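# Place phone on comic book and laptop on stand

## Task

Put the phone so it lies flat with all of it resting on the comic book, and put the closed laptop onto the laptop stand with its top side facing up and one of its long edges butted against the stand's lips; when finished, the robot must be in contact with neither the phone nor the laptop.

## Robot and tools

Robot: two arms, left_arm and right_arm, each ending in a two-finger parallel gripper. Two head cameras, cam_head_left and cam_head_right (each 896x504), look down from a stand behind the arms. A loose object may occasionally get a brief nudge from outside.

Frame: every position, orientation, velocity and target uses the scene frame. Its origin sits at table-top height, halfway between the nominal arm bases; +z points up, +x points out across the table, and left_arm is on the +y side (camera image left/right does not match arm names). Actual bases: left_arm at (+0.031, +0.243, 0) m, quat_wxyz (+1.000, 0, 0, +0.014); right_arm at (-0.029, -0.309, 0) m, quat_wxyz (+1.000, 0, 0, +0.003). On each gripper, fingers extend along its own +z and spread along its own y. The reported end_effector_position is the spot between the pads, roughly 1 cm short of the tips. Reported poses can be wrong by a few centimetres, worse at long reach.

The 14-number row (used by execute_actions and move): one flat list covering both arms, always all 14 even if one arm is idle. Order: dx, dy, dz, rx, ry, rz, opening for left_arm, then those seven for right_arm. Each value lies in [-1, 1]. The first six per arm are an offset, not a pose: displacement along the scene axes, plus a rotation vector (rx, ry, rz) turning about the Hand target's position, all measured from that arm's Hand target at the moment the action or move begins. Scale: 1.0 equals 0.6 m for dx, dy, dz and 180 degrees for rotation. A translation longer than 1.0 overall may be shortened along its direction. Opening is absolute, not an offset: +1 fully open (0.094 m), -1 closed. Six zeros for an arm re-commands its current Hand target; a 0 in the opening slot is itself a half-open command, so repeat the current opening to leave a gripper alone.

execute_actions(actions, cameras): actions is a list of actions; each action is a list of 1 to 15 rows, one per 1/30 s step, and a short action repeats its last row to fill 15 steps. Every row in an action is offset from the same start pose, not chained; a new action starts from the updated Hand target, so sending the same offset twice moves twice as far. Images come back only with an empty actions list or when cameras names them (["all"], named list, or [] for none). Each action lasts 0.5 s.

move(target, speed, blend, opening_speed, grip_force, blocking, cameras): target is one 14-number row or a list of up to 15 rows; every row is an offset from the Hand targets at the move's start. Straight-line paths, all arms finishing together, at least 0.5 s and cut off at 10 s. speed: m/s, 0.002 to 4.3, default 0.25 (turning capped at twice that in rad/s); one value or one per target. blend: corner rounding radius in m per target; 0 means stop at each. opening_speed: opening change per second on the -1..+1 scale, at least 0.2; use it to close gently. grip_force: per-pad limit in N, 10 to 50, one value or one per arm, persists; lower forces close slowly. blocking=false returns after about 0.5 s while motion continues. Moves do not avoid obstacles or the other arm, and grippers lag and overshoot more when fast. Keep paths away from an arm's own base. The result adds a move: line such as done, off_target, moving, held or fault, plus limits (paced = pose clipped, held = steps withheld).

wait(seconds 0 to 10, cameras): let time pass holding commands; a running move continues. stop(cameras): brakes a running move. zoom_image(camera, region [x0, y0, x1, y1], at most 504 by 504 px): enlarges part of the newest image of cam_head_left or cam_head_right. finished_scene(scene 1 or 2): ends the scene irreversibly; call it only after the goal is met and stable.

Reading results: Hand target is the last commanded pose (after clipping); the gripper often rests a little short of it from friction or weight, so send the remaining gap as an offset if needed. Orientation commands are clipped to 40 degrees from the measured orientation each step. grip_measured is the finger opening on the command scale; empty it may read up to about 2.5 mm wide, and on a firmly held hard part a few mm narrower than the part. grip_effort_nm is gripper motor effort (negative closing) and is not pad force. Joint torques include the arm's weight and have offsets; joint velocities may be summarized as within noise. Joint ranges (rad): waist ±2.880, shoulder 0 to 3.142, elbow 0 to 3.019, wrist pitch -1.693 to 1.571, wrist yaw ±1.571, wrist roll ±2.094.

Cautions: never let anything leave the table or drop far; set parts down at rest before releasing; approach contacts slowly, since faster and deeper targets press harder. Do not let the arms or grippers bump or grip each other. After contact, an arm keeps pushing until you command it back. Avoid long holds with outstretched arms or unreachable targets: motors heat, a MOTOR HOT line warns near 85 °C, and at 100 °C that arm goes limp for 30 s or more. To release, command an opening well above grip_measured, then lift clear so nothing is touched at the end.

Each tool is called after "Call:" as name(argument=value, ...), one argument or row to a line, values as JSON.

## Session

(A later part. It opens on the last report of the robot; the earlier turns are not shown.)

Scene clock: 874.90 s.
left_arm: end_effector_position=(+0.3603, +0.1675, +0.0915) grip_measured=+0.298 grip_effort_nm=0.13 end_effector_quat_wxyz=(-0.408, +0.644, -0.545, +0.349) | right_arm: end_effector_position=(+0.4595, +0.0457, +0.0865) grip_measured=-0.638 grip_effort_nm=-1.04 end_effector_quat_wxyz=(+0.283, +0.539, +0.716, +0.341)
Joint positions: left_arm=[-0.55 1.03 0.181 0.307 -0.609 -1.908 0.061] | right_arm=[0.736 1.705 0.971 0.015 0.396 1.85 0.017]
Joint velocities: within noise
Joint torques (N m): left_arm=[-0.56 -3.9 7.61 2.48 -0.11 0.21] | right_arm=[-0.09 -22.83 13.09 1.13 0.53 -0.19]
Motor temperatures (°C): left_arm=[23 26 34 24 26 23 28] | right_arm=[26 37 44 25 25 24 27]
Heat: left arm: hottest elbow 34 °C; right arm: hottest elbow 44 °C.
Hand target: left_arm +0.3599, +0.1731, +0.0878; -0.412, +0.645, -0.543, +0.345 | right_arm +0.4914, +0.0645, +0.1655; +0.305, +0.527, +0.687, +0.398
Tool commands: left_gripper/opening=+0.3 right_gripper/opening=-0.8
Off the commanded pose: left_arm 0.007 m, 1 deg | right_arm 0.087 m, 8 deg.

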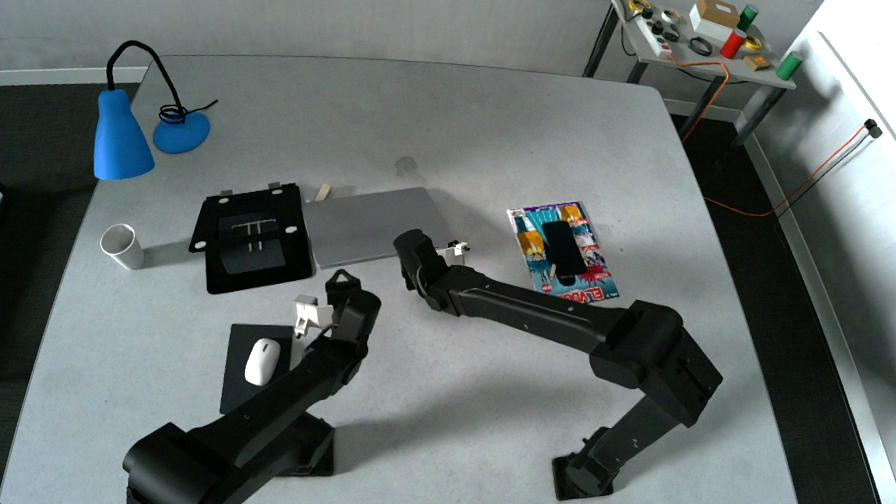

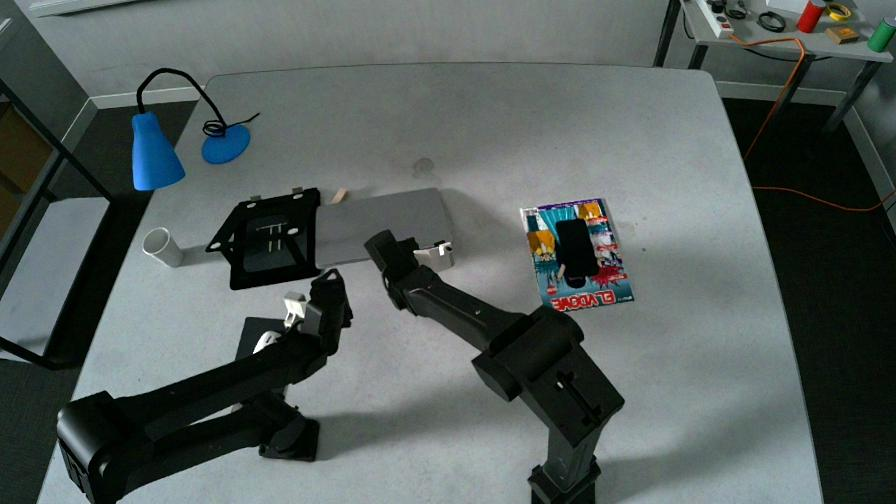

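Call:
move(
  target=[
    [0,-0.01,-0.01,0,0,0,0.95,0,0,0,0,0,0,-0.8],
    [0.075,0.003,-0.01,0,0,0,0.95,0,0,0,0,0,0,-0.8],
  ],
  speed=0.08,
  cameras=["all"],
)

Call:
zoom_image(
  camera="cam_head_left",
  region=[290, 160, 490, 340],
)

Call:
zoom_image(
  camera="cam_head_right",
  region=[290, 160, 490, 340],
)

Scene clock: 887.17 s.
left_arm: end_effector_position=(+0.3739, +0.1807, +0.0612) grip_measured=+0.948 grip_effort_nm=0.13 end_effector_quat_wxyz=(-0.401, +0.648, -0.560, +0.324) | right_arm: end_effector_position=(+0.4606, +0.0465, +0.0878) grip_measured=-0.640 grip_effort_nm=-1.03 end_effector_quat_wxyz=(+0.282, +0.539, +0.715, +0.343)
Joint positions: left_arm=[-0.462 1.204 0.184 0.446 -0.532 -1.855 0.092] | right_arm=[0.735 1.705 0.974 0.015 0.394 1.851 0.017]
Joint torques (N m): left_arm=[-0.15 -4.54 12.78 2.24 0.05 0.22] | right_arm=[0.03 -22.95 12.85 1.17 0.58 -0.19]
Heat: left arm: hottest elbow 34 °C; right arm: hottest elbow 45 °C.
Hand target: left_arm +0.4049, +0.1748, +0.0819; -0.412, +0.645, -0.543, +0.345 | right_arm +0.4914, +0.0644, +0.1654; +0.304, +0.527, +0.687, +0.398
Off the commanded pose: left_arm 0.038 m, 3 deg | right_arm 0.086 m, 8 deg.
move: off_target (left_arm, right_arm)

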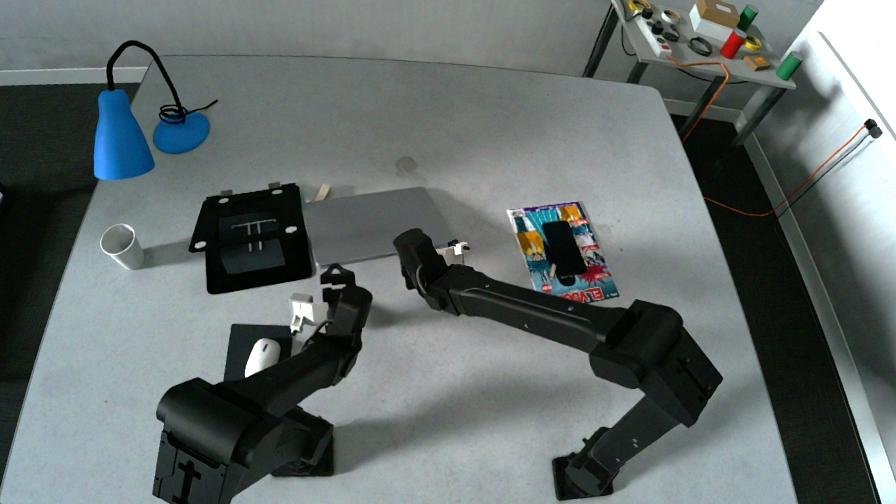

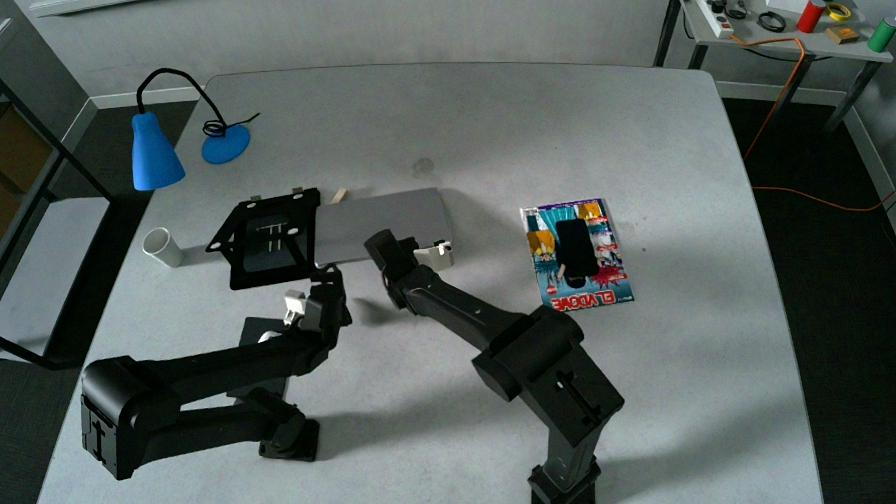

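Scaled by 2.520.

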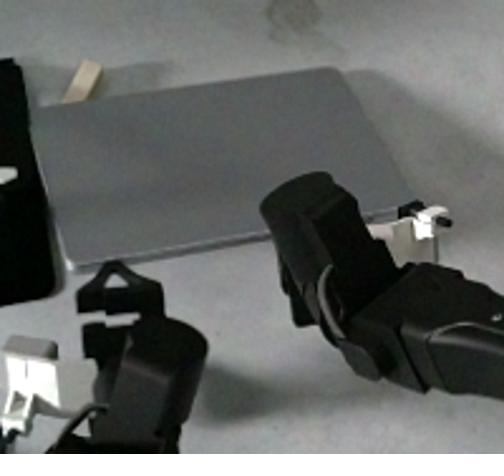

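Scaled by 2.520.

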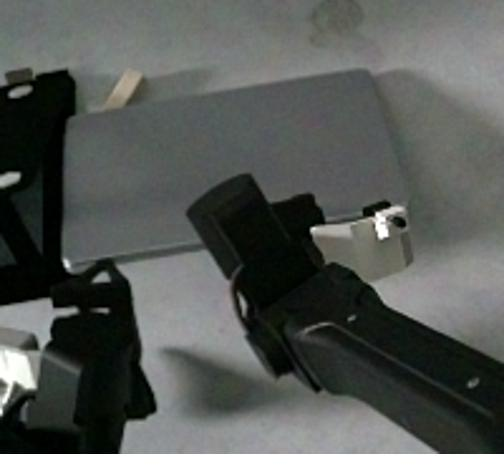

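Call:
move(
  target=[0.0,-0.06,0.05,0,0,0,0.95,0,0,0,0,0,0,-0.8],
  speed=0.08,
)

Scene clock: 892.53 s.
left_arm: end_effector_position=(+0.3863, +0.1548, +0.0879) grip_measured=+0.948 grip_effort_nm=0.13 end_effector_quat_wxyz=(-0.410, +0.649, -0.556, +0.320) | right_arm: end_effector_position=(+0.4610, +0.0459, +0.0887) grip_measured=-0.642 grip_effort_nm=-1.04 end_effector_quat_wxyz=(+0.283, +0.540, +0.715, +0.342)
Joint positions: left_arm=[-0.553 1.158 0.277 0.277 -0.63 -1.91 0.092] | right_arm=[0.734 1.703 0.975 0.011 0.396 1.851 0.017]
Joint torques (N m): left_arm=[-3.02 -6.36 13.11 1.18 -0.37 -0.04] | right_arm=[-0.09 -22.77 12.89 1.28 0.54 -0.19]
Heat: left arm: hottest elbow 34 °C; right arm: hottest elbow 47 °C.
Hand target: left_arm +0.4048, +0.1388, +0.1119; -0.412, +0.645, -0.543, +0.346 | right_arm +0.4914, +0.0645, +0.1656; +0.305, +0.527, +0.687, +0.398
Off the commanded pose: left_arm 0.034 m, 3 deg | right_arm 0.085 m, 8 deg.
move: off_target (left_arm, right_arm)

Call:
move(
  target=[0.12,0.03,-0.01,0,0,0,0.95,0,0,0,0,0,0,-0.8],
  speed=0.08,
  cameras=["all"],
)

Call:
zoom_image(
  camera="cam_head_left",
  region=[290, 160, 490, 340],
)

Call:
zoom_image(
  camera="cam_head_right",
  region=[290, 160, 490, 340],
)

Scene clock: 896.57 s.
left_arm: end_effector_position=(+0.4502, +0.1607, +0.0840) grip_measured=+0.948 grip_effort_nm=0.13 end_effector_quat_wxyz=(-0.400, +0.649, -0.560, +0.323) | right_arm: end_effector_position=(+0.4610, +0.0459, +0.0887) grip_measured=-0.642 grip_effort_nm=-1.04 end_effector_quat_wxyz=(+0.283, +0.540, +0.715, +0.342)
Joint positions: left_arm=[-0.414 1.344 0.401 0.379 -0.491 -1.828 0.092] | right_arm=[0.734 1.703 0.975 0.011 0.396 1.851 0.017]
Joint torques (N m): left_arm=[-0.26 -8.29 12.82 2.29 -0.11 0.15] | right_arm=[-0.09 -22.83 12.9 1.26 0.53 -0.19]
Heat: left arm: hottest elbow 34 °C; right arm: hottest elbow 48 °C.
Hand target: left_arm +0.4769, +0.1569, +0.1059; -0.412, +0.645, -0.543, +0.345 | right_arm +0.4914, +0.0645, +0.1656; +0.305, +0.527, +0.687, +0.398
Off the commanded pose: left_arm 0.035 m, 4 deg | right_arm 0.085 m, 8 deg.
move: off_target (left_arm, right_arm)

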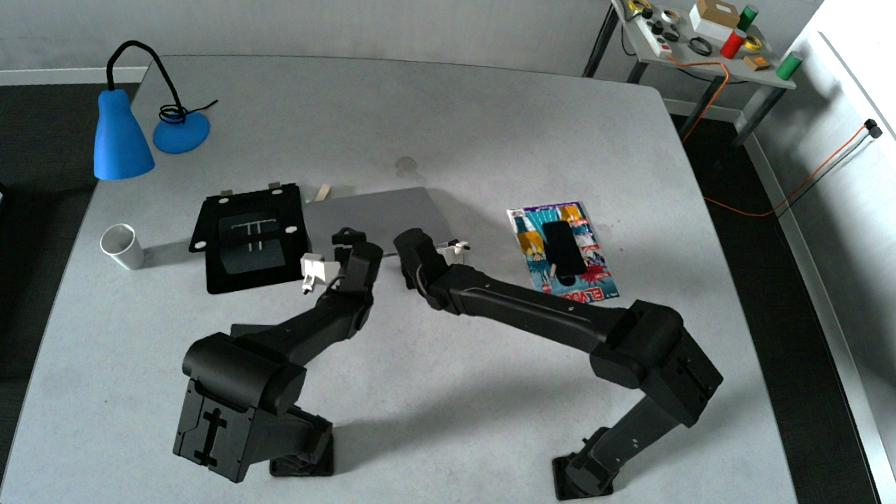

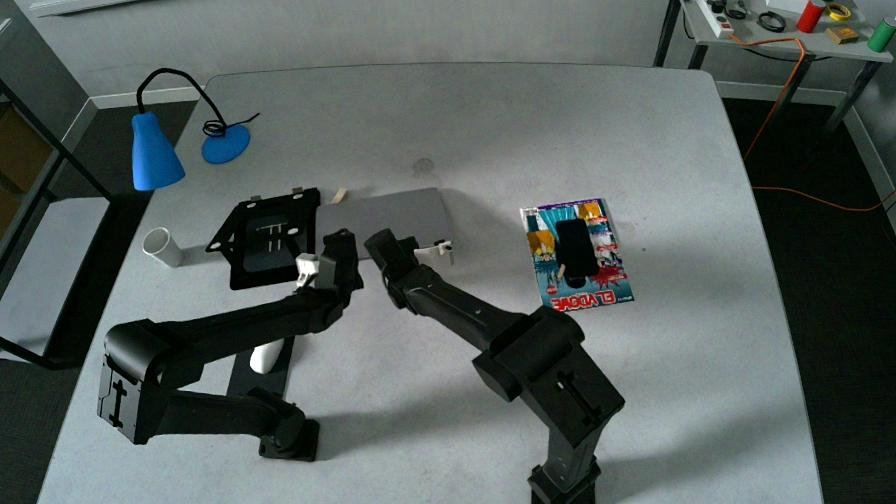

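Scaled by 2.520.

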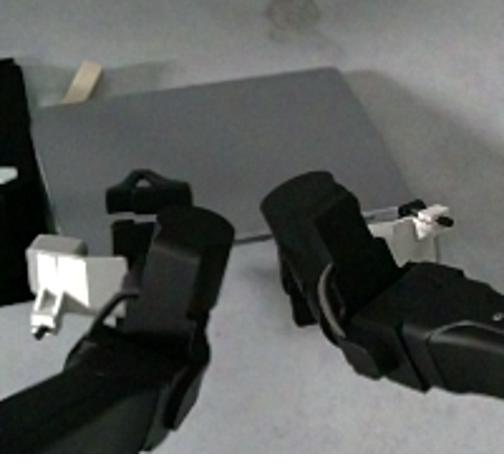

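Scaled by 2.520.

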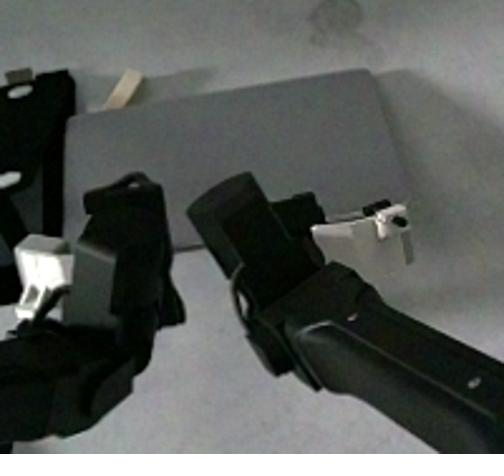

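Call:
move(
  target=[0,0,0,0,0,0,-0.8,0,0,0,0,0,0,-0.8],
  speed=0.08,
  opening_speed=0.4,
  grip_force=50,
  cameras=["all"],
)

Call:
zoom_image(
  camera="cam_head_left",
  region=[290, 160, 490, 340],
)

Call:
zoom_image(
  camera="cam_head_right",
  region=[290, 160, 490, 340],
)

Scene clock: 906.07 s.
left_arm: end_effector_position=(+0.4534, +0.1604, +0.0891) grip_measured=-0.578 grip_effort_nm=-0.99 end_effector_quat_wxyz=(-0.406, +0.648, -0.552, +0.332) | right_arm: end_effector_position=(+0.4644, +0.0458, +0.0979) grip_measured=-0.661 grip_effort_nm=-1.03 end_effector_quat_wxyz=(+0.286, +0.541, +0.710, +0.349)
Joint positions: left_arm=[-0.414 1.346 0.402 0.407 -0.497 -1.828 0.02] | right_arm=[0.731 1.692 0.982 0.011 0.399 1.851 0.016]
Joint torques (N m): left_arm=[-1.32 -7.65 12.86 1.52 0.1 0.15] | right_arm=[0.15 -21.71 12.77 1.28 0.41 -0.19]
Motor temperatures (°C): left_arm=[23 26 34 24 26 23 28] | right_arm=[26 40 49 25 25 24 28]
Heat: left arm: hottest elbow 34 °C; right arm: hottest elbow 49 °C.
Hand target: left_arm +0.4769, +0.1568, +0.1060; -0.412, +0.645, -0.543, +0.345 | right_arm +0.4914, +0.0644, +0.1655; +0.305, +0.527, +0.687, +0.398
Off the commanded pose: left_arm 0.029 m, 2 deg | right_arm 0.075 m, 7 deg.
move: off_target (left_arm, right_arm)

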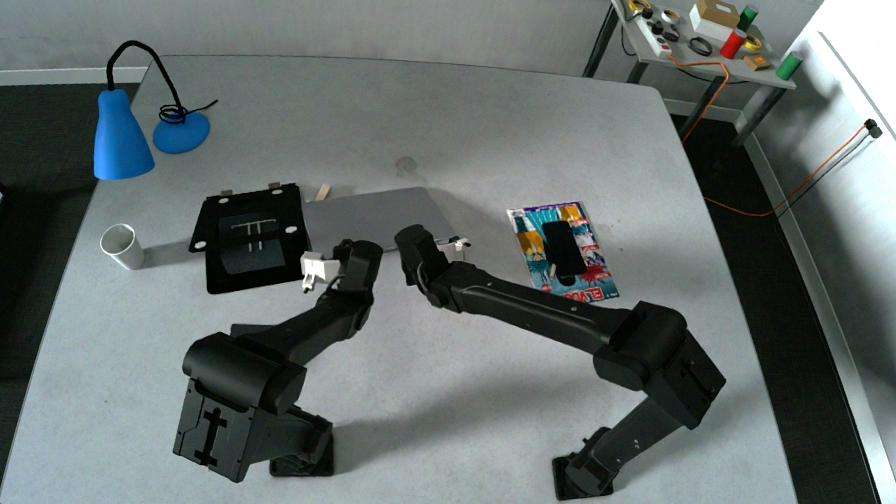

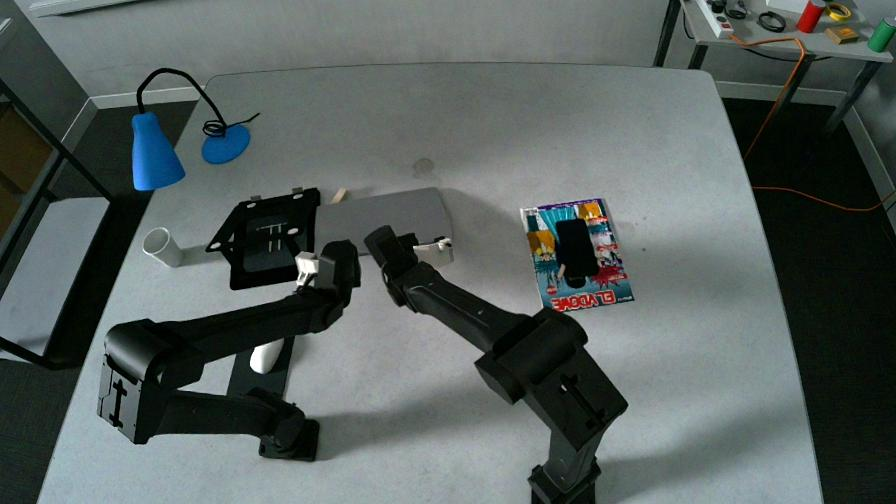

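Scaled by 2.520.

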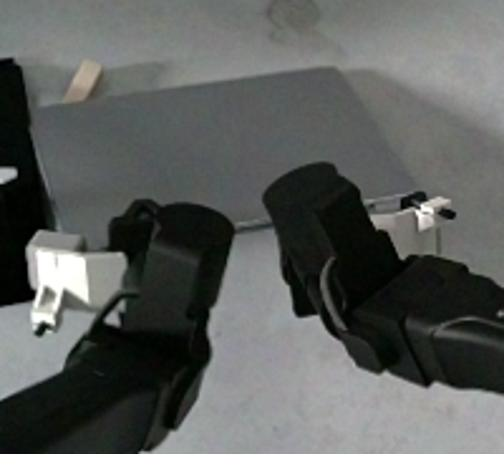

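Scaled by 2.520.

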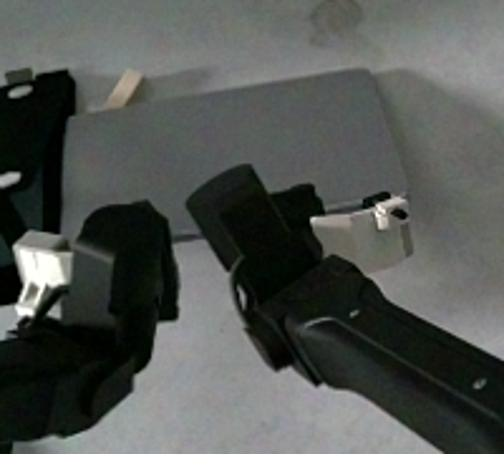

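Call:
move(
  target=[
    [0,0,0.04,0,0,0,-0.8,-0.015,-0.015,-0.06,0,0,0,-0.8],
  ],
  speed=0.06,
)

Scene clock: 913.70 s.
left_arm: end_effector_position=(+0.4593, +0.1622, +0.1018) grip_measured=-0.612 grip_effort_nm=-1.00 end_effector_quat_wxyz=(-0.404, +0.652, -0.553, +0.326) | right_arm: end_effector_position=(+0.4716, +0.0489, +0.1117) grip_measured=-0.684 grip_effort_nm=-1.03 end_effector_quat_wxyz=(+0.296, +0.538, +0.696, +0.372)
Joint positions: left_arm=[-0.404 1.31 0.435 0.323 -0.493 -1.831 0.018] | right_arm=[0.729 1.687 0.982 0.066 0.409 1.844 0.015]
Joint torques (N m): left_arm=[-1.32 -11.11 12.77 0.92 0.03 0.17] | right_arm=[0.15 -17.79 8.32 3.06 -0.04 -0.14]
Heat: left arm: hottest elbow 35 °C; right arm: hottest elbow 49 °C.
Hand target: left_arm +0.4769, +0.1568, +0.1298; -0.412, +0.645, -0.543, +0.345 | right_arm +0.4824, +0.0554, +0.1294; +0.304, +0.527, +0.687, +0.398
Off the commanded pose: left_arm 0.034 m, 3 deg | right_arm 0.022 m, 4 deg.
move: off_target (left_arm, right_arm)

Call:
move(
  target=[
    [0,0,0,0,0,0,-0.8,-0.01,-0.008,-0.02,0,0,0,-0.8],
  ],
  speed=0.06,
)

Call:
move(
  target=[
    [0,0,0,0,0,0,-0.8,0,0,0,0,0,0,-0.35],
  ],
  speed=0.06,
  opening_speed=0.3,
  cameras=["all"],
)

Call:
zoom_image(
  camera="cam_head_left",
  region=[290, 160, 490, 340],
)

Call:
zoom_image(
  camera="cam_head_right",
  region=[290, 160, 490, 340],
)

Scene clock: 917.77 s.
left_arm: end_effector_position=(+0.4592, +0.1622, +0.1018) grip_measured=-0.613 grip_effort_nm=-1.01 end_effector_quat_wxyz=(-0.403, +0.652, -0.552, +0.326) | right_arm: end_effector_position=(+0.4709, +0.0482, +0.1113) grip_measured=-0.689 grip_effort_nm=-1.03 end_effector_quat_wxyz=(+0.299, +0.536, +0.690, +0.384)
Joint positions: left_arm=[-0.403 1.309 0.435 0.322 -0.493 -1.832 0.018] | right_arm=[0.729 1.687 0.961 0.116 0.408 1.84 0.015]
Joint torques (N m): left_arm=[-0.73 -10.99 12.55 0.87 -0.06 0.23] | right_arm=[0.21 -17.08 7.42 2.56 -0.01 -0.1]
Heat: left arm: hottest elbow 35 °C; right arm: hottest elbow 48 °C.
Hand target: left_arm +0.4768, +0.1569, +0.1298; -0.412, +0.645, -0.543, +0.345 | right_arm +0.4764, +0.0507, +0.1176; +0.305, +0.527, +0.687, +0.398
Off the commanded pose: left_arm 0.034 m, 3 deg | right_arm 0.009 m, 2 deg.
move: off_target (left_arm)

Scene clock: 919.57 s.
left_arm: end_effector_position=(+0.4593, +0.1621, +0.1025) grip_measured=-0.615 grip_effort_nm=-1.01 end_effector_quat_wxyz=(-0.403, +0.652, -0.552, +0.327) | right_arm: end_effector_position=(+0.4725, +0.0507, +0.1150) grip_measured=-0.352 grip_effort_nm=0.07 end_effector_quat_wxyz=(+0.302, +0.529, +0.690, +0.392)
Joint positions: left_arm=[-0.403 1.307 0.436 0.321 -0.492 -1.832 0.018] | right_arm=[0.729 1.687 0.96 0.138 0.403 1.825 0.03]
Joint torques (N m): left_arm=[-0.85 -10.46 12.51 0.96 -0.04 0.19] | right_arm=[0.15 -17.03 7.5 1.94 0.12 0.02]
Heat: left arm: hottest elbow 35 °C; right arm: hottest elbow 48 °C.
Hand target: left_arm +0.4768, +0.1568, +0.1299; -0.411, +0.645, -0.543, +0.345 | right_arm +0.4764, +0.0507, +0.1175; +0.304, +0.527, +0.687, +0.398
Off the commanded pose: left_arm 0.033 m, 3 deg | right_arm 0.005 m, 1 deg.
move: off_target (left_arm)

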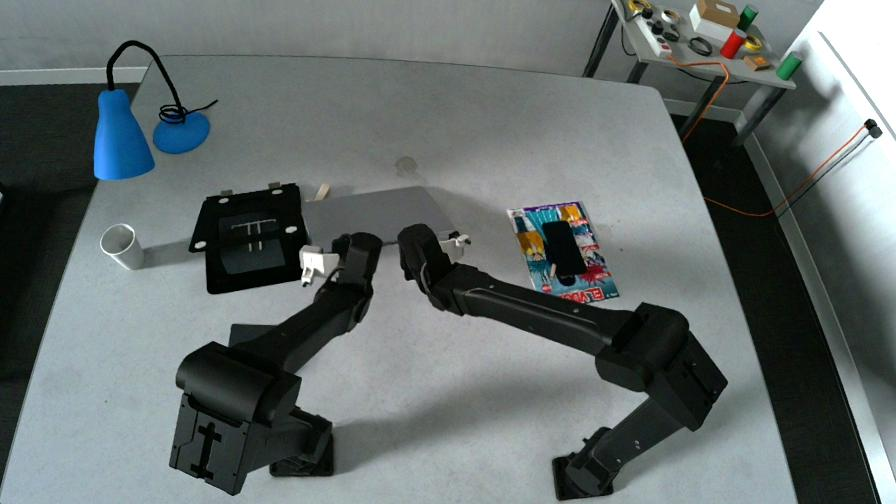

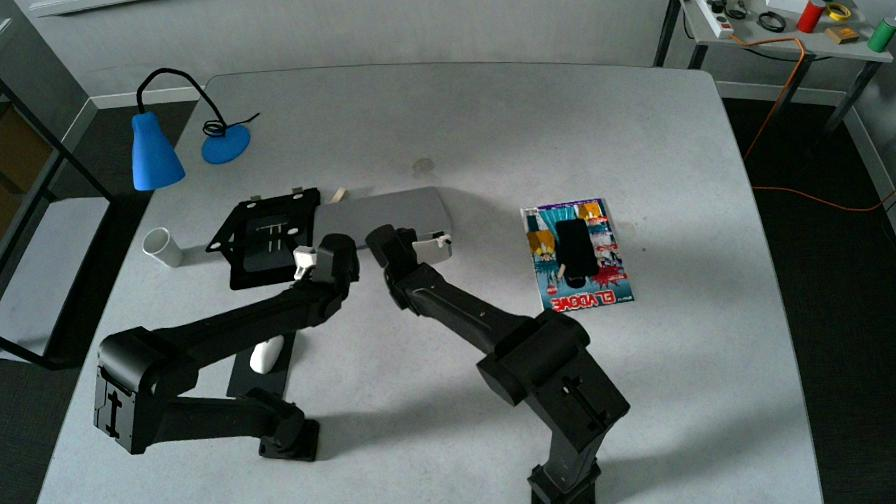

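Scaled by 2.520.

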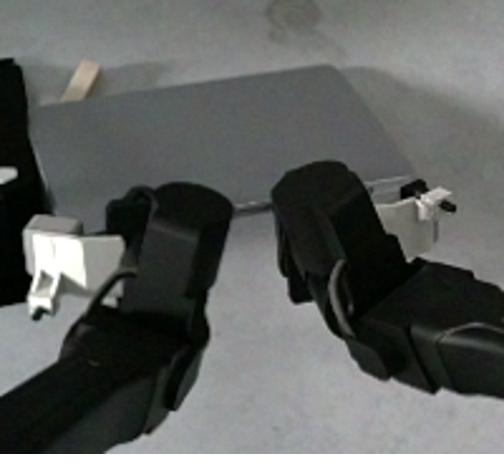

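Scaled by 2.520.

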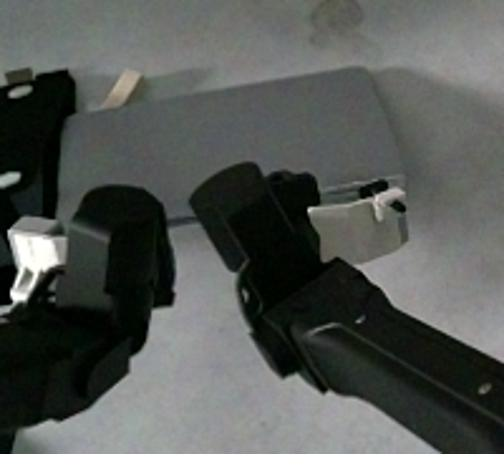

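Call:
move(
  target=[
    [0,0,0,0,0,0,-0.8,0,-0.035,-0.002,0,0,0,-0.35],
    [0,0,0,0,0,0,-0.8,0.07,-0.025,-0.03,0,0,0,-0.35],
  ],
  speed=0.06,
  cameras=["all"],
)

Call:
zoom_image(
  camera="cam_head_left",
  region=[290, 160, 490, 340],
)

Call:
zoom_image(
  camera="cam_head_right",
  region=[290, 160, 490, 340],
)

Scene clock: 925.43 s.
left_arm: end_effector_position=(+0.4592, +0.1620, +0.1024) grip_measured=-0.615 grip_effort_nm=-1.00 end_effector_quat_wxyz=(-0.403, +0.652, -0.552, +0.327) | right_arm: end_effector_position=(+0.4971, +0.0281, +0.0928) grip_measured=-0.351 grip_effort_nm=0.05 end_effector_quat_wxyz=(+0.298, +0.528, +0.695, +0.387)
Joint positions: left_arm=[-0.403 1.306 0.436 0.32 -0.491 -1.833 0.018] | right_arm=[0.659 1.737 0.96 0.19 0.338 1.781 0.03]
Joint torques (N m): left_arm=[-1.26 -10.7 12.7 0.83 -0.09 0.22] | right_arm=[-0.26 -15.15 10.61 1.77 0.06 -0.01]
Heat: left arm: hottest elbow 35 °C; right arm: hottest elbow 47 °C.
Hand target: left_arm +0.4768, +0.1569, +0.1298; -0.412, +0.645, -0.543, +0.345 | right_arm +0.5184, +0.0356, +0.0995; +0.305, +0.527, +0.687, +0.398
Off the commanded pose: left_arm 0.033 m, 3 deg | right_arm 0.024 m, 2 deg.
move: off_target (left_arm, right_arm)

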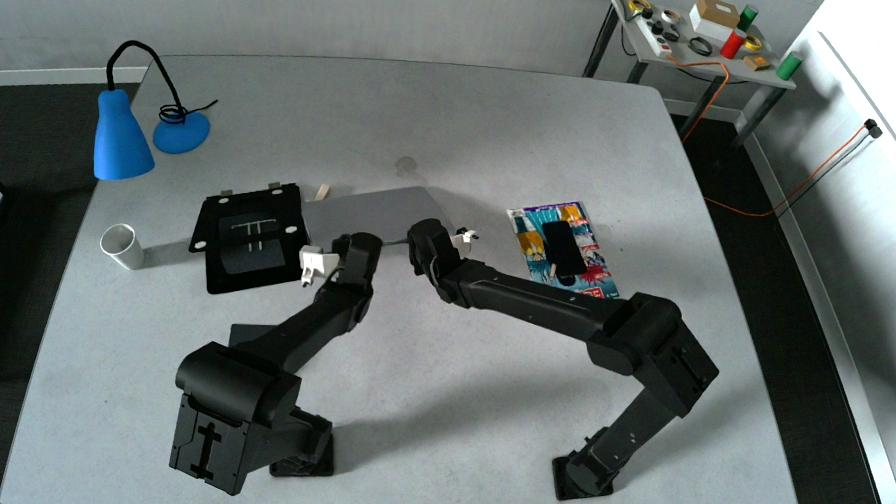

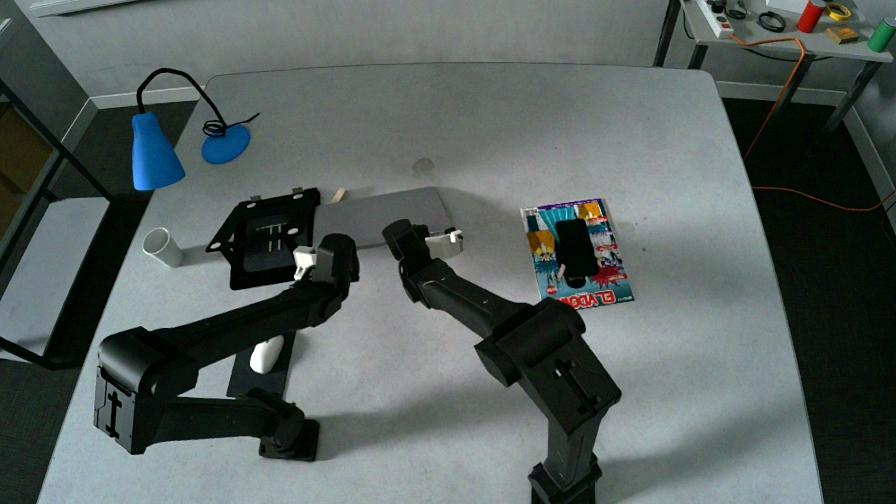

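Scaled by 2.520.

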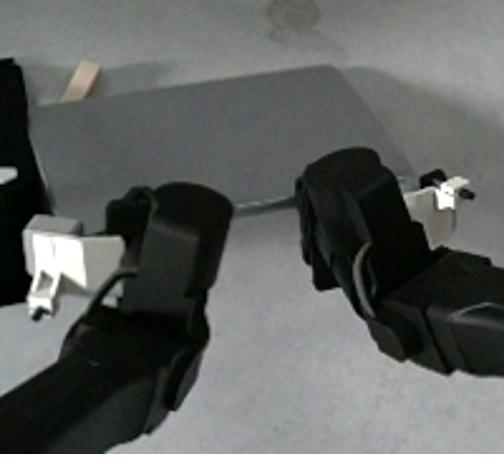

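Scaled by 2.520.

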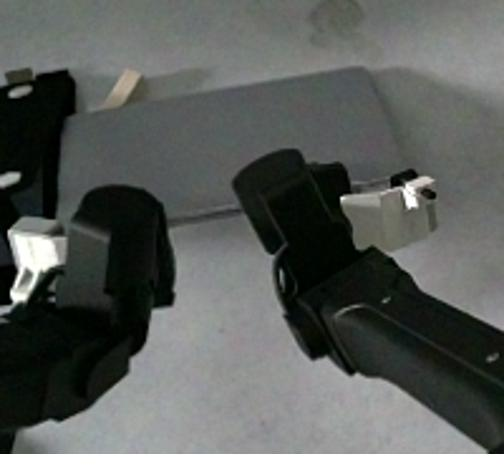

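Call:
move(
  target=[
    [0,0,0,0,0,0,-0.8,0,0,0,0,0,0,-0.8],
  ],
  speed=0.06,
  opening_speed=0.4,
)

Call:
move(
  target=[
    [0,0,-0.035,0,0,0,-0.8,0,0,0.05,0,0,0,-0.8],
  ],
  speed=0.06,
)

Scene clock: 929.37 s.
left_arm: end_effector_position=(+0.4600, +0.1617, +0.1042) grip_measured=-0.623 grip_effort_nm=-1.00 end_effector_quat_wxyz=(-0.403, +0.652, -0.551, +0.329) | right_arm: end_effector_position=(+0.5006, +0.0294, +0.0979) grip_measured=-0.628 grip_effort_nm=-1.02 end_effector_quat_wxyz=(+0.297, +0.536, +0.683, +0.398)
Joint positions: left_arm=[-0.403 1.304 0.437 0.32 -0.491 -1.833 0.018] | right_arm=[0.657 1.737 0.965 0.203 0.34 1.804 0.017]
Joint torques (N m): left_arm=[-1.03 -10.93 12.64 0.84 -0.05 0.2] | right_arm=[-0.26 -15.15 10.48 1.33 0.03 -0.19]
Heat: left arm: hottest elbow 35 °C; right arm: hottest elbow 46 °C.
Hand target: left_arm +0.4769, +0.1568, +0.1299; -0.412, +0.645, -0.543, +0.345 | right_arm +0.5184, +0.0355, +0.0994; +0.304, +0.527, +0.687, +0.398
Off the commanded pose: left_arm 0.031 m, 2 deg | right_arm 0.019 m, 1 deg.
move: off_target (left_arm, right_arm)

Scene clock: 930.33 s.
left_arm: end_effector_position=(+0.4641, +0.1608, +0.1060) grip_measured=-0.633 grip_effort_nm=-1.00 end_effector_quat_wxyz=(-0.410, +0.649, -0.546, +0.337) | right_arm: end_effector_position=(+0.5032, +0.0304, +0.1003) grip_measured=-0.628 grip_effort_nm=-1.03 end_effector_quat_wxyz=(+0.293, +0.537, +0.689, +0.389)
Joint positions: left_arm=[-0.403 1.321 0.437 0.362 -0.496 -1.825 0.017] | right_arm=[0.655 1.735 0.987 0.158 0.336 1.805 0.017]
Joint torques (N m): left_arm=[-0.56 -6.01 10.52 2.66 0.15 0.12] | right_arm=[0.03 -19.66 10.7 0.28 0.2 -0.2]
Heat: left arm: hottest elbow 35 °C; right arm: hottest elbow 46 °C.
Hand target: left_arm +0.4769, +0.1568, +0.1090; -0.412, +0.645, -0.543, +0.345 | right_arm +0.5184, +0.0357, +0.1295; +0.305, +0.527, +0.687, +0.398
Off the commanded pose: left_arm 0.014 m, 1 deg | right_arm 0.033 m, 2 deg.
move: off_target (left_arm, right_arm)

Call:
move(
  target=[
    [0,0,0,0,0,0,-0.3,0,0,0,0,0,0,-0.8],
  ],
  speed=0.06,
  opening_speed=0.3,
)

Call:
move(
  target=[
    [0.045,0.02,-0.025,0,0,0,-0.3,0,0,0,0,0,0,-0.8],
  ],
  speed=0.06,
  cameras=["all"],
)

Call:
zoom_image(
  camera="cam_head_left",
  region=[290, 160, 490, 340],
)

Call:
zoom_image(
  camera="cam_head_right",
  region=[290, 160, 490, 340],
)

Scene clock: 936.17 s.
left_arm: end_effector_position=(+0.4654, +0.1594, +0.1004) grip_measured=-0.303 grip_effort_nm=0.13 end_effector_quat_wxyz=(-0.407, +0.648, -0.549, +0.336) | right_arm: end_effector_position=(+0.5032, +0.0304, +0.1008) grip_measured=-0.628 grip_effort_nm=-1.04 end_effector_quat_wxyz=(+0.293, +0.537, +0.689, +0.389)
Joint positions: left_arm=[-0.403 1.342 0.437 0.379 -0.49 -1.825 0.033] | right_arm=[0.654 1.734 0.987 0.156 0.334 1.805 0.017]
Joint torques (N m): left_arm=[-0.97 -8.64 10.44 2.14 -0.15 0.15] | right_arm=[0.03 -19.49 10.67 0.32 0.24 -0.19]
Heat: left arm: hottest elbow 36 °C; right arm: hottest elbow 47 °C.
Hand target: left_arm +0.4769, +0.1569, +0.1090; -0.412, +0.645, -0.543, +0.345 | right_arm +0.5184, +0.0356, +0.1295; +0.305, +0.527, +0.687, +0.398
Off the commanded pose: left_arm 0.015 m, 1 deg | right_arm 0.033 m, 2 deg.
move: off_target (left_arm, right_arm)

Scene clock: 937.27 s.
left_arm: end_effector_position=(+0.4795, +0.1677, +0.0911) grip_measured=-0.302 grip_effort_nm=0.11 end_effector_quat_wxyz=(-0.411, +0.643, -0.549, +0.341) | right_arm: end_effector_position=(+0.5035, +0.0310, +0.1014) grip_measured=-0.628 grip_effort_nm=-1.04 end_effector_quat_wxyz=(+0.290, +0.540, +0.687, +0.391)
Joint positions: left_arm=[-0.361 1.41 0.446 0.465 -0.451 -1.789 0.033] | right_arm=[0.654 1.734 0.988 0.155 0.332 1.814 0.017]
Joint torques (N m): left_arm=[0.56 -6.53 12.34 1.98 0.53 0.09] | right_arm=[-0.03 -19.55 10.59 0.31 0.3 -0.28]
Heat: left arm: hottest elbow 36 °C; right arm: hottest elbow 47 °C.
Hand target: left_arm +0.5039, +0.1687, +0.0940; -0.412, +0.645, -0.543, +0.346 | right_arm +0.5184, +0.0356, +0.1295; +0.305, +0.527, +0.687, +0.398
Off the commanded pose: left_arm 0.025 m, 1 deg | right_arm 0.032 m, 2 deg.
move: off_target (left_arm, right_arm)

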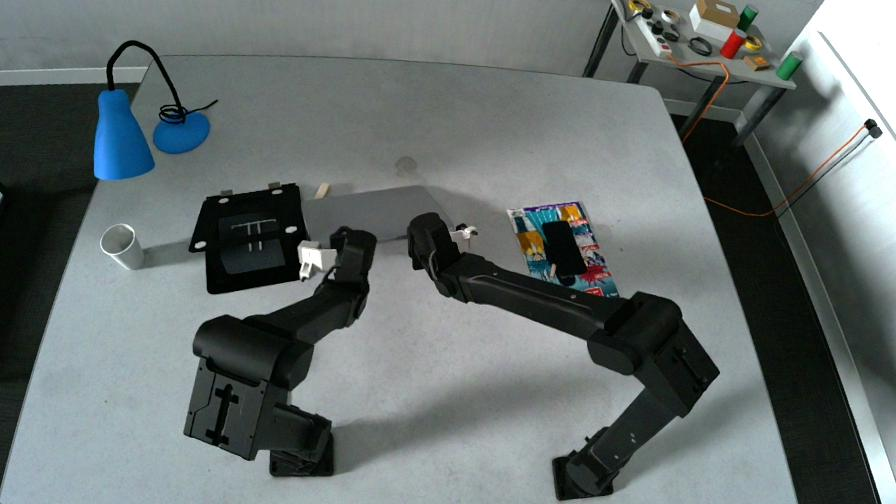

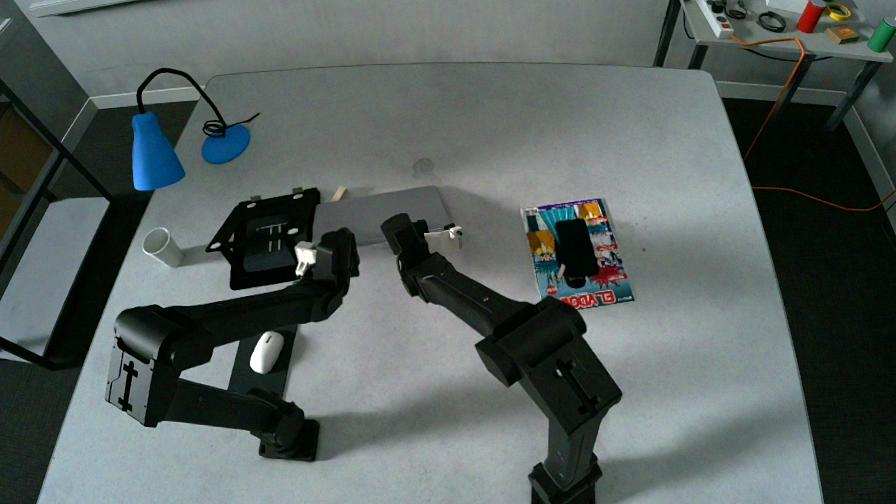

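Scaled by 2.520.

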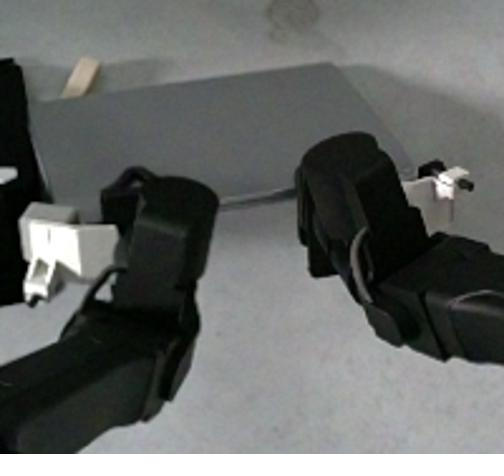

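Scaled by 2.520.

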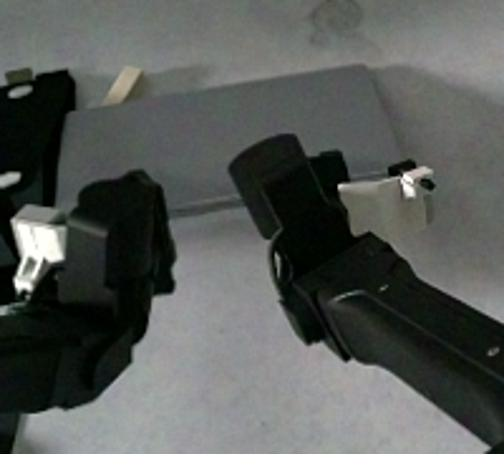

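Call:
move(
  target=[
    [0,0,0,0,0,0,-0.8,0,0,0,0,0,0,-0.8],
  ],
  speed=0.06,
  opening_speed=0.4,
)

Call:
move(
  target=[
    [-0.02,0,0.12,0,0,0,-0.8,0,0,0.08,0,0,0,-0.8],
  ],
  speed=0.06,
  cameras=["all"],
)

Call:
zoom_image(
  camera="cam_head_left",
  region=[290, 160, 490, 340],
)

Call:
zoom_image(
  camera="cam_head_right",
  region=[290, 160, 490, 340],
)

Scene clock: 943.03 s.
left_arm: end_effector_position=(+0.4831, +0.1681, +0.0968) grip_measured=-0.634 grip_effort_nm=-1.00 end_effector_quat_wxyz=(-0.415, +0.642, -0.541, +0.350) | right_arm: end_effector_position=(+0.5038, +0.0310, +0.1017) grip_measured=-0.628 grip_effort_nm=-1.04 end_effector_quat_wxyz=(+0.290, +0.541, +0.686, +0.391)
Joint positions: left_arm=[-0.357 1.41 0.449 0.487 -0.451 -1.791 0.017] | right_arm=[0.654 1.734 0.99 0.153 0.334 1.816 0.017]
Joint torques (N m): left_arm=[0.5 -6.71 12.46 1.07 0.6 0.13] | right_arm=[0.03 -19.6 10.51 0.4 0.27 -0.29]
Heat: left arm: hottest elbow 36 °C; right arm: hottest elbow 46 °C.
Hand target: left_arm +0.5038, +0.1687, +0.0939; -0.411, +0.645, -0.543, +0.346 | right_arm +0.5184, +0.0355, +0.1294; +0.305, +0.527, +0.687, +0.398
Off the commanded pose: left_arm 0.021 m, 1 deg | right_arm 0.032 m, 2 deg.
move: off_target (left_arm, right_arm)

Scene clock: 944.80 s.
left_arm: end_effector_position=(+0.4670, +0.1712, +0.1145) grip_measured=-0.635 grip_effort_nm=-1.00 end_effector_quat_wxyz=(-0.382, +0.664, -0.559, +0.317) | right_arm: end_effector_position=(+0.4903, +0.0319, +0.1213) grip_measured=-0.642 grip_effort_nm=-1.04 end_effector_quat_wxyz=(+0.275, +0.544, +0.701, +0.369)
Joint positions: left_arm=[-0.355 1.261 0.485 0.183 -0.429 -1.837 0.017] | right_arm=[0.667 1.67 1.011 0.007 0.325 1.831 0.017]
Joint torques (N m): left_arm=[-1.2 -12.92 14.86 1.28 -0.78 0.48] | right_arm=[-0.79 -20.6 12.62 0.91 0.68 -0.42]
Heat: left arm: hottest elbow 36 °C; right arm: hottest elbow 46 °C.
Hand target: left_arm +0.4919, +0.1687, +0.1659; -0.412, +0.645, -0.543, +0.346 | right_arm +0.5183, +0.0357, +0.1775; +0.305, +0.527, +0.687, +0.398
Off the commanded pose: left_arm 0.057 m, 6 deg | right_arm 0.063 m, 5 deg.
move: off_target (left_arm, right_arm)

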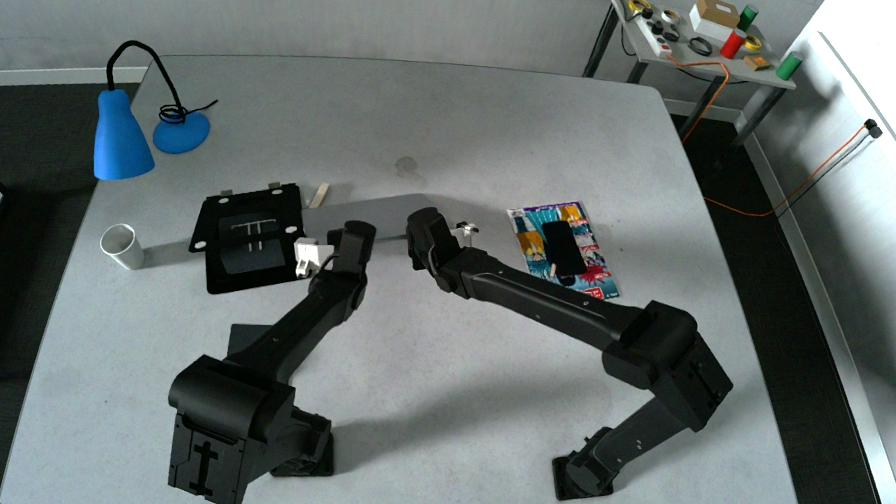

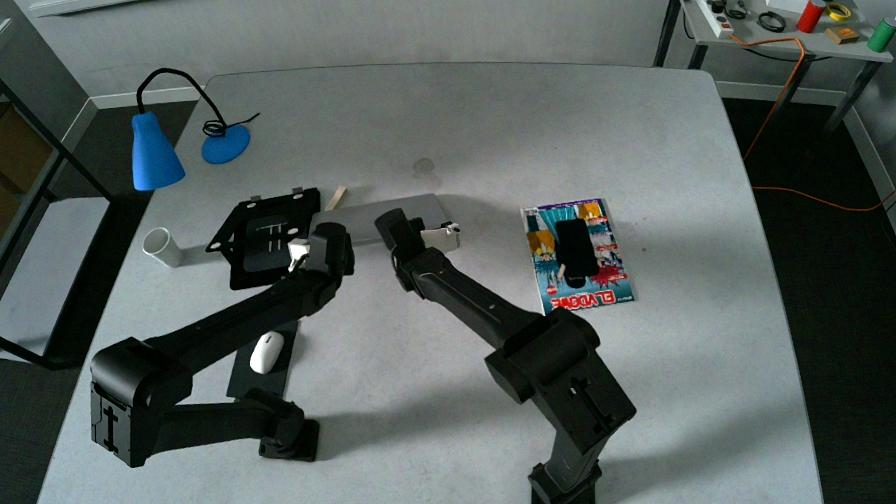

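Scaled by 2.520.

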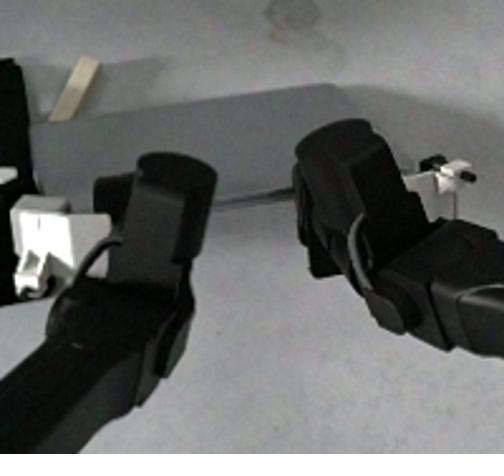

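Scaled by 2.520.

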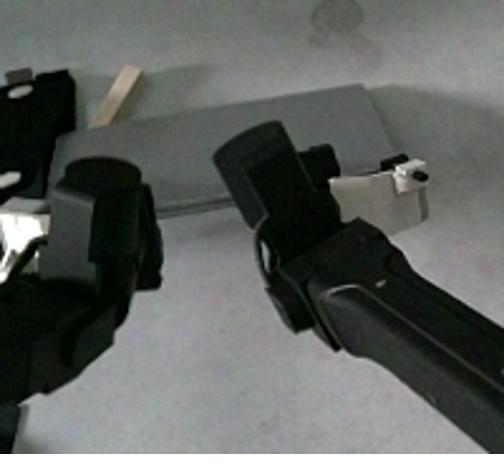

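Call:
move(
  target=[
    [-0.03,0,0.13,0.014,-0.065,0,-0.8,-0.03,0,0.13,0.014,-0.065,0,-0.8],
  ],
  speed=0.08,
  cameras=["all"],
)

Call:
zoom_image(
  camera="cam_head_left",
  region=[290, 160, 490, 340],
)

Call:
zoom_image(
  camera="cam_head_right",
  region=[290, 160, 490, 340],
)

Scene clock: 952.73 s.
left_arm: end_effector_position=(+0.4607, +0.1746, +0.1706) grip_measured=-0.635 grip_effort_nm=-1.01 end_effector_quat_wxyz=(-0.424, +0.652, -0.524, +0.347) | right_arm: end_effector_position=(+0.4894, +0.0370, +0.1817) grip_measured=-0.656 grip_effort_nm=-1.04 end_effector_quat_wxyz=(+0.326, +0.514, +0.678, +0.413)
Joint positions: left_arm=[-0.38 1.123 0.486 0.163 -0.507 -1.824 0.017] | right_arm=[0.692 1.589 1 0.084 0.394 1.762 0.016]
Joint torques (N m): left_arm=[-2.02 -14.45 13.45 4.57 -1.21 1.26] | right_arm=[-0.03 -22.71 9.88 3.33 0.86 -0.43]
Heat: left arm: hottest elbow 36 °C; right arm: hottest elbow 46 °C.
Hand target: left_arm +0.4739, +0.1689, +0.2439; -0.479, +0.598, -0.506, +0.397 | right_arm +0.5004, +0.0356, +0.2555; +0.361, +0.490, +0.643, +0.464
Off the commanded pose: left_arm 0.075 m, 11 deg | right_arm 0.075 m, 9 deg.
move: off_target (left_arm, right_arm)

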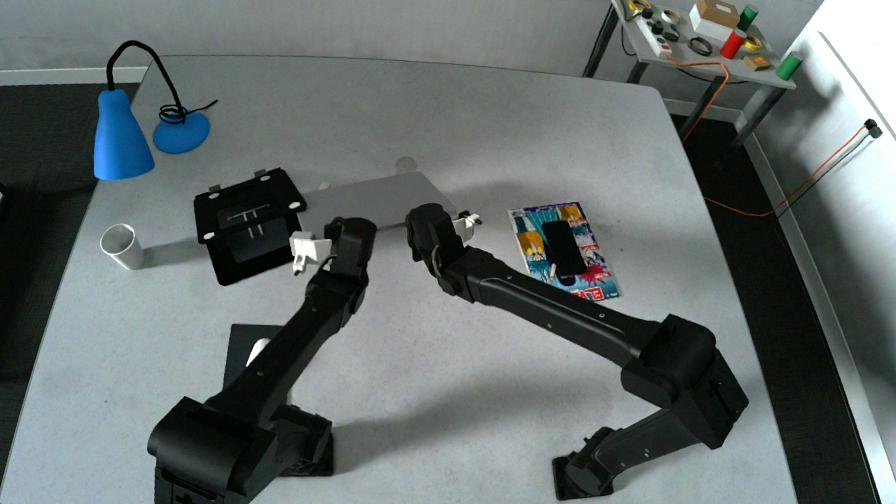

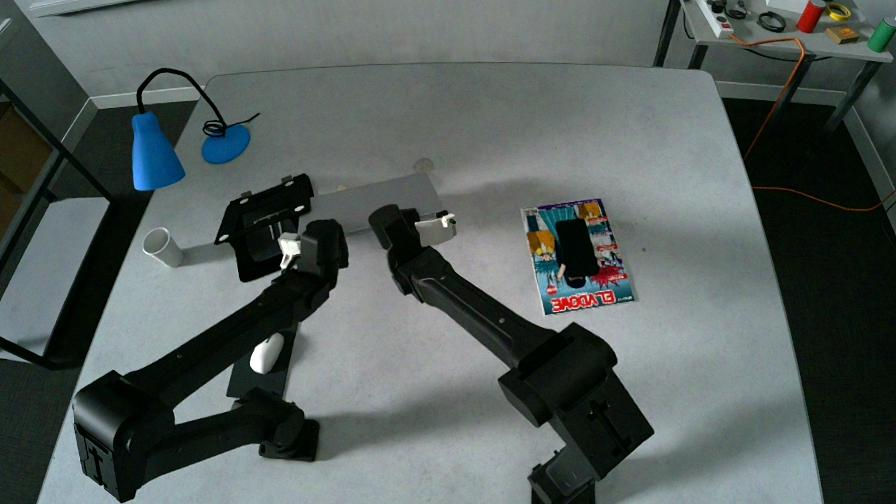

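Scaled by 2.520.

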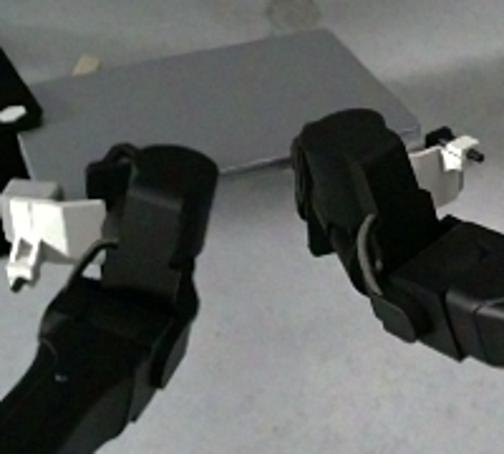

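Scaled by 2.520.

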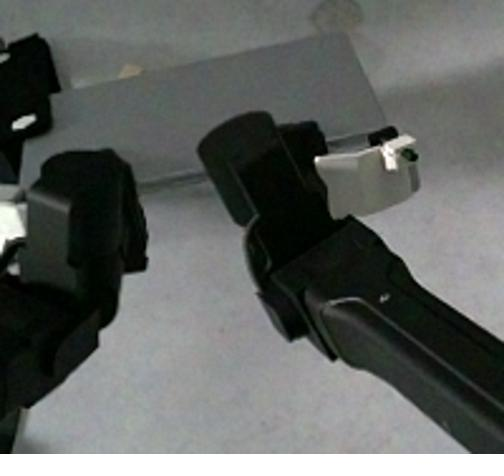

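Call:
zoom_image(
  camera="cam_head_left",
  region=[170, 140, 370, 300],
)

Call:
zoom_image(
  camera="cam_head_right",
  region=[190, 140, 390, 300],
)

Scaled by 2.520.

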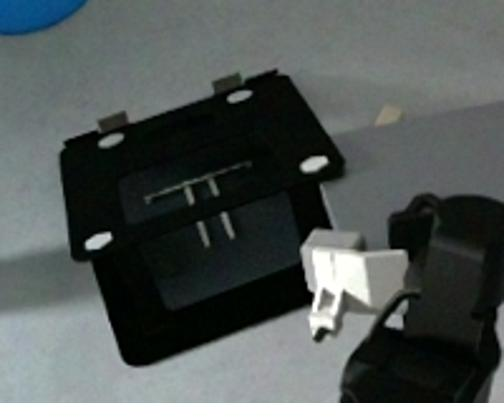

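Scaled by 2.520.

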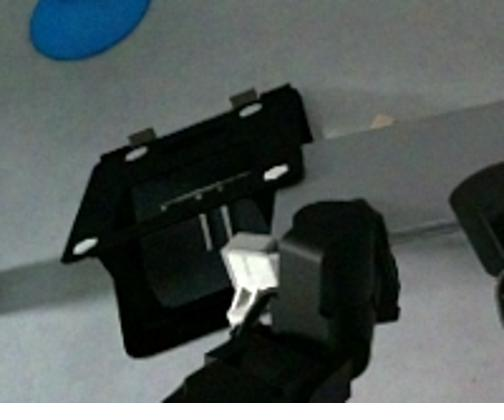

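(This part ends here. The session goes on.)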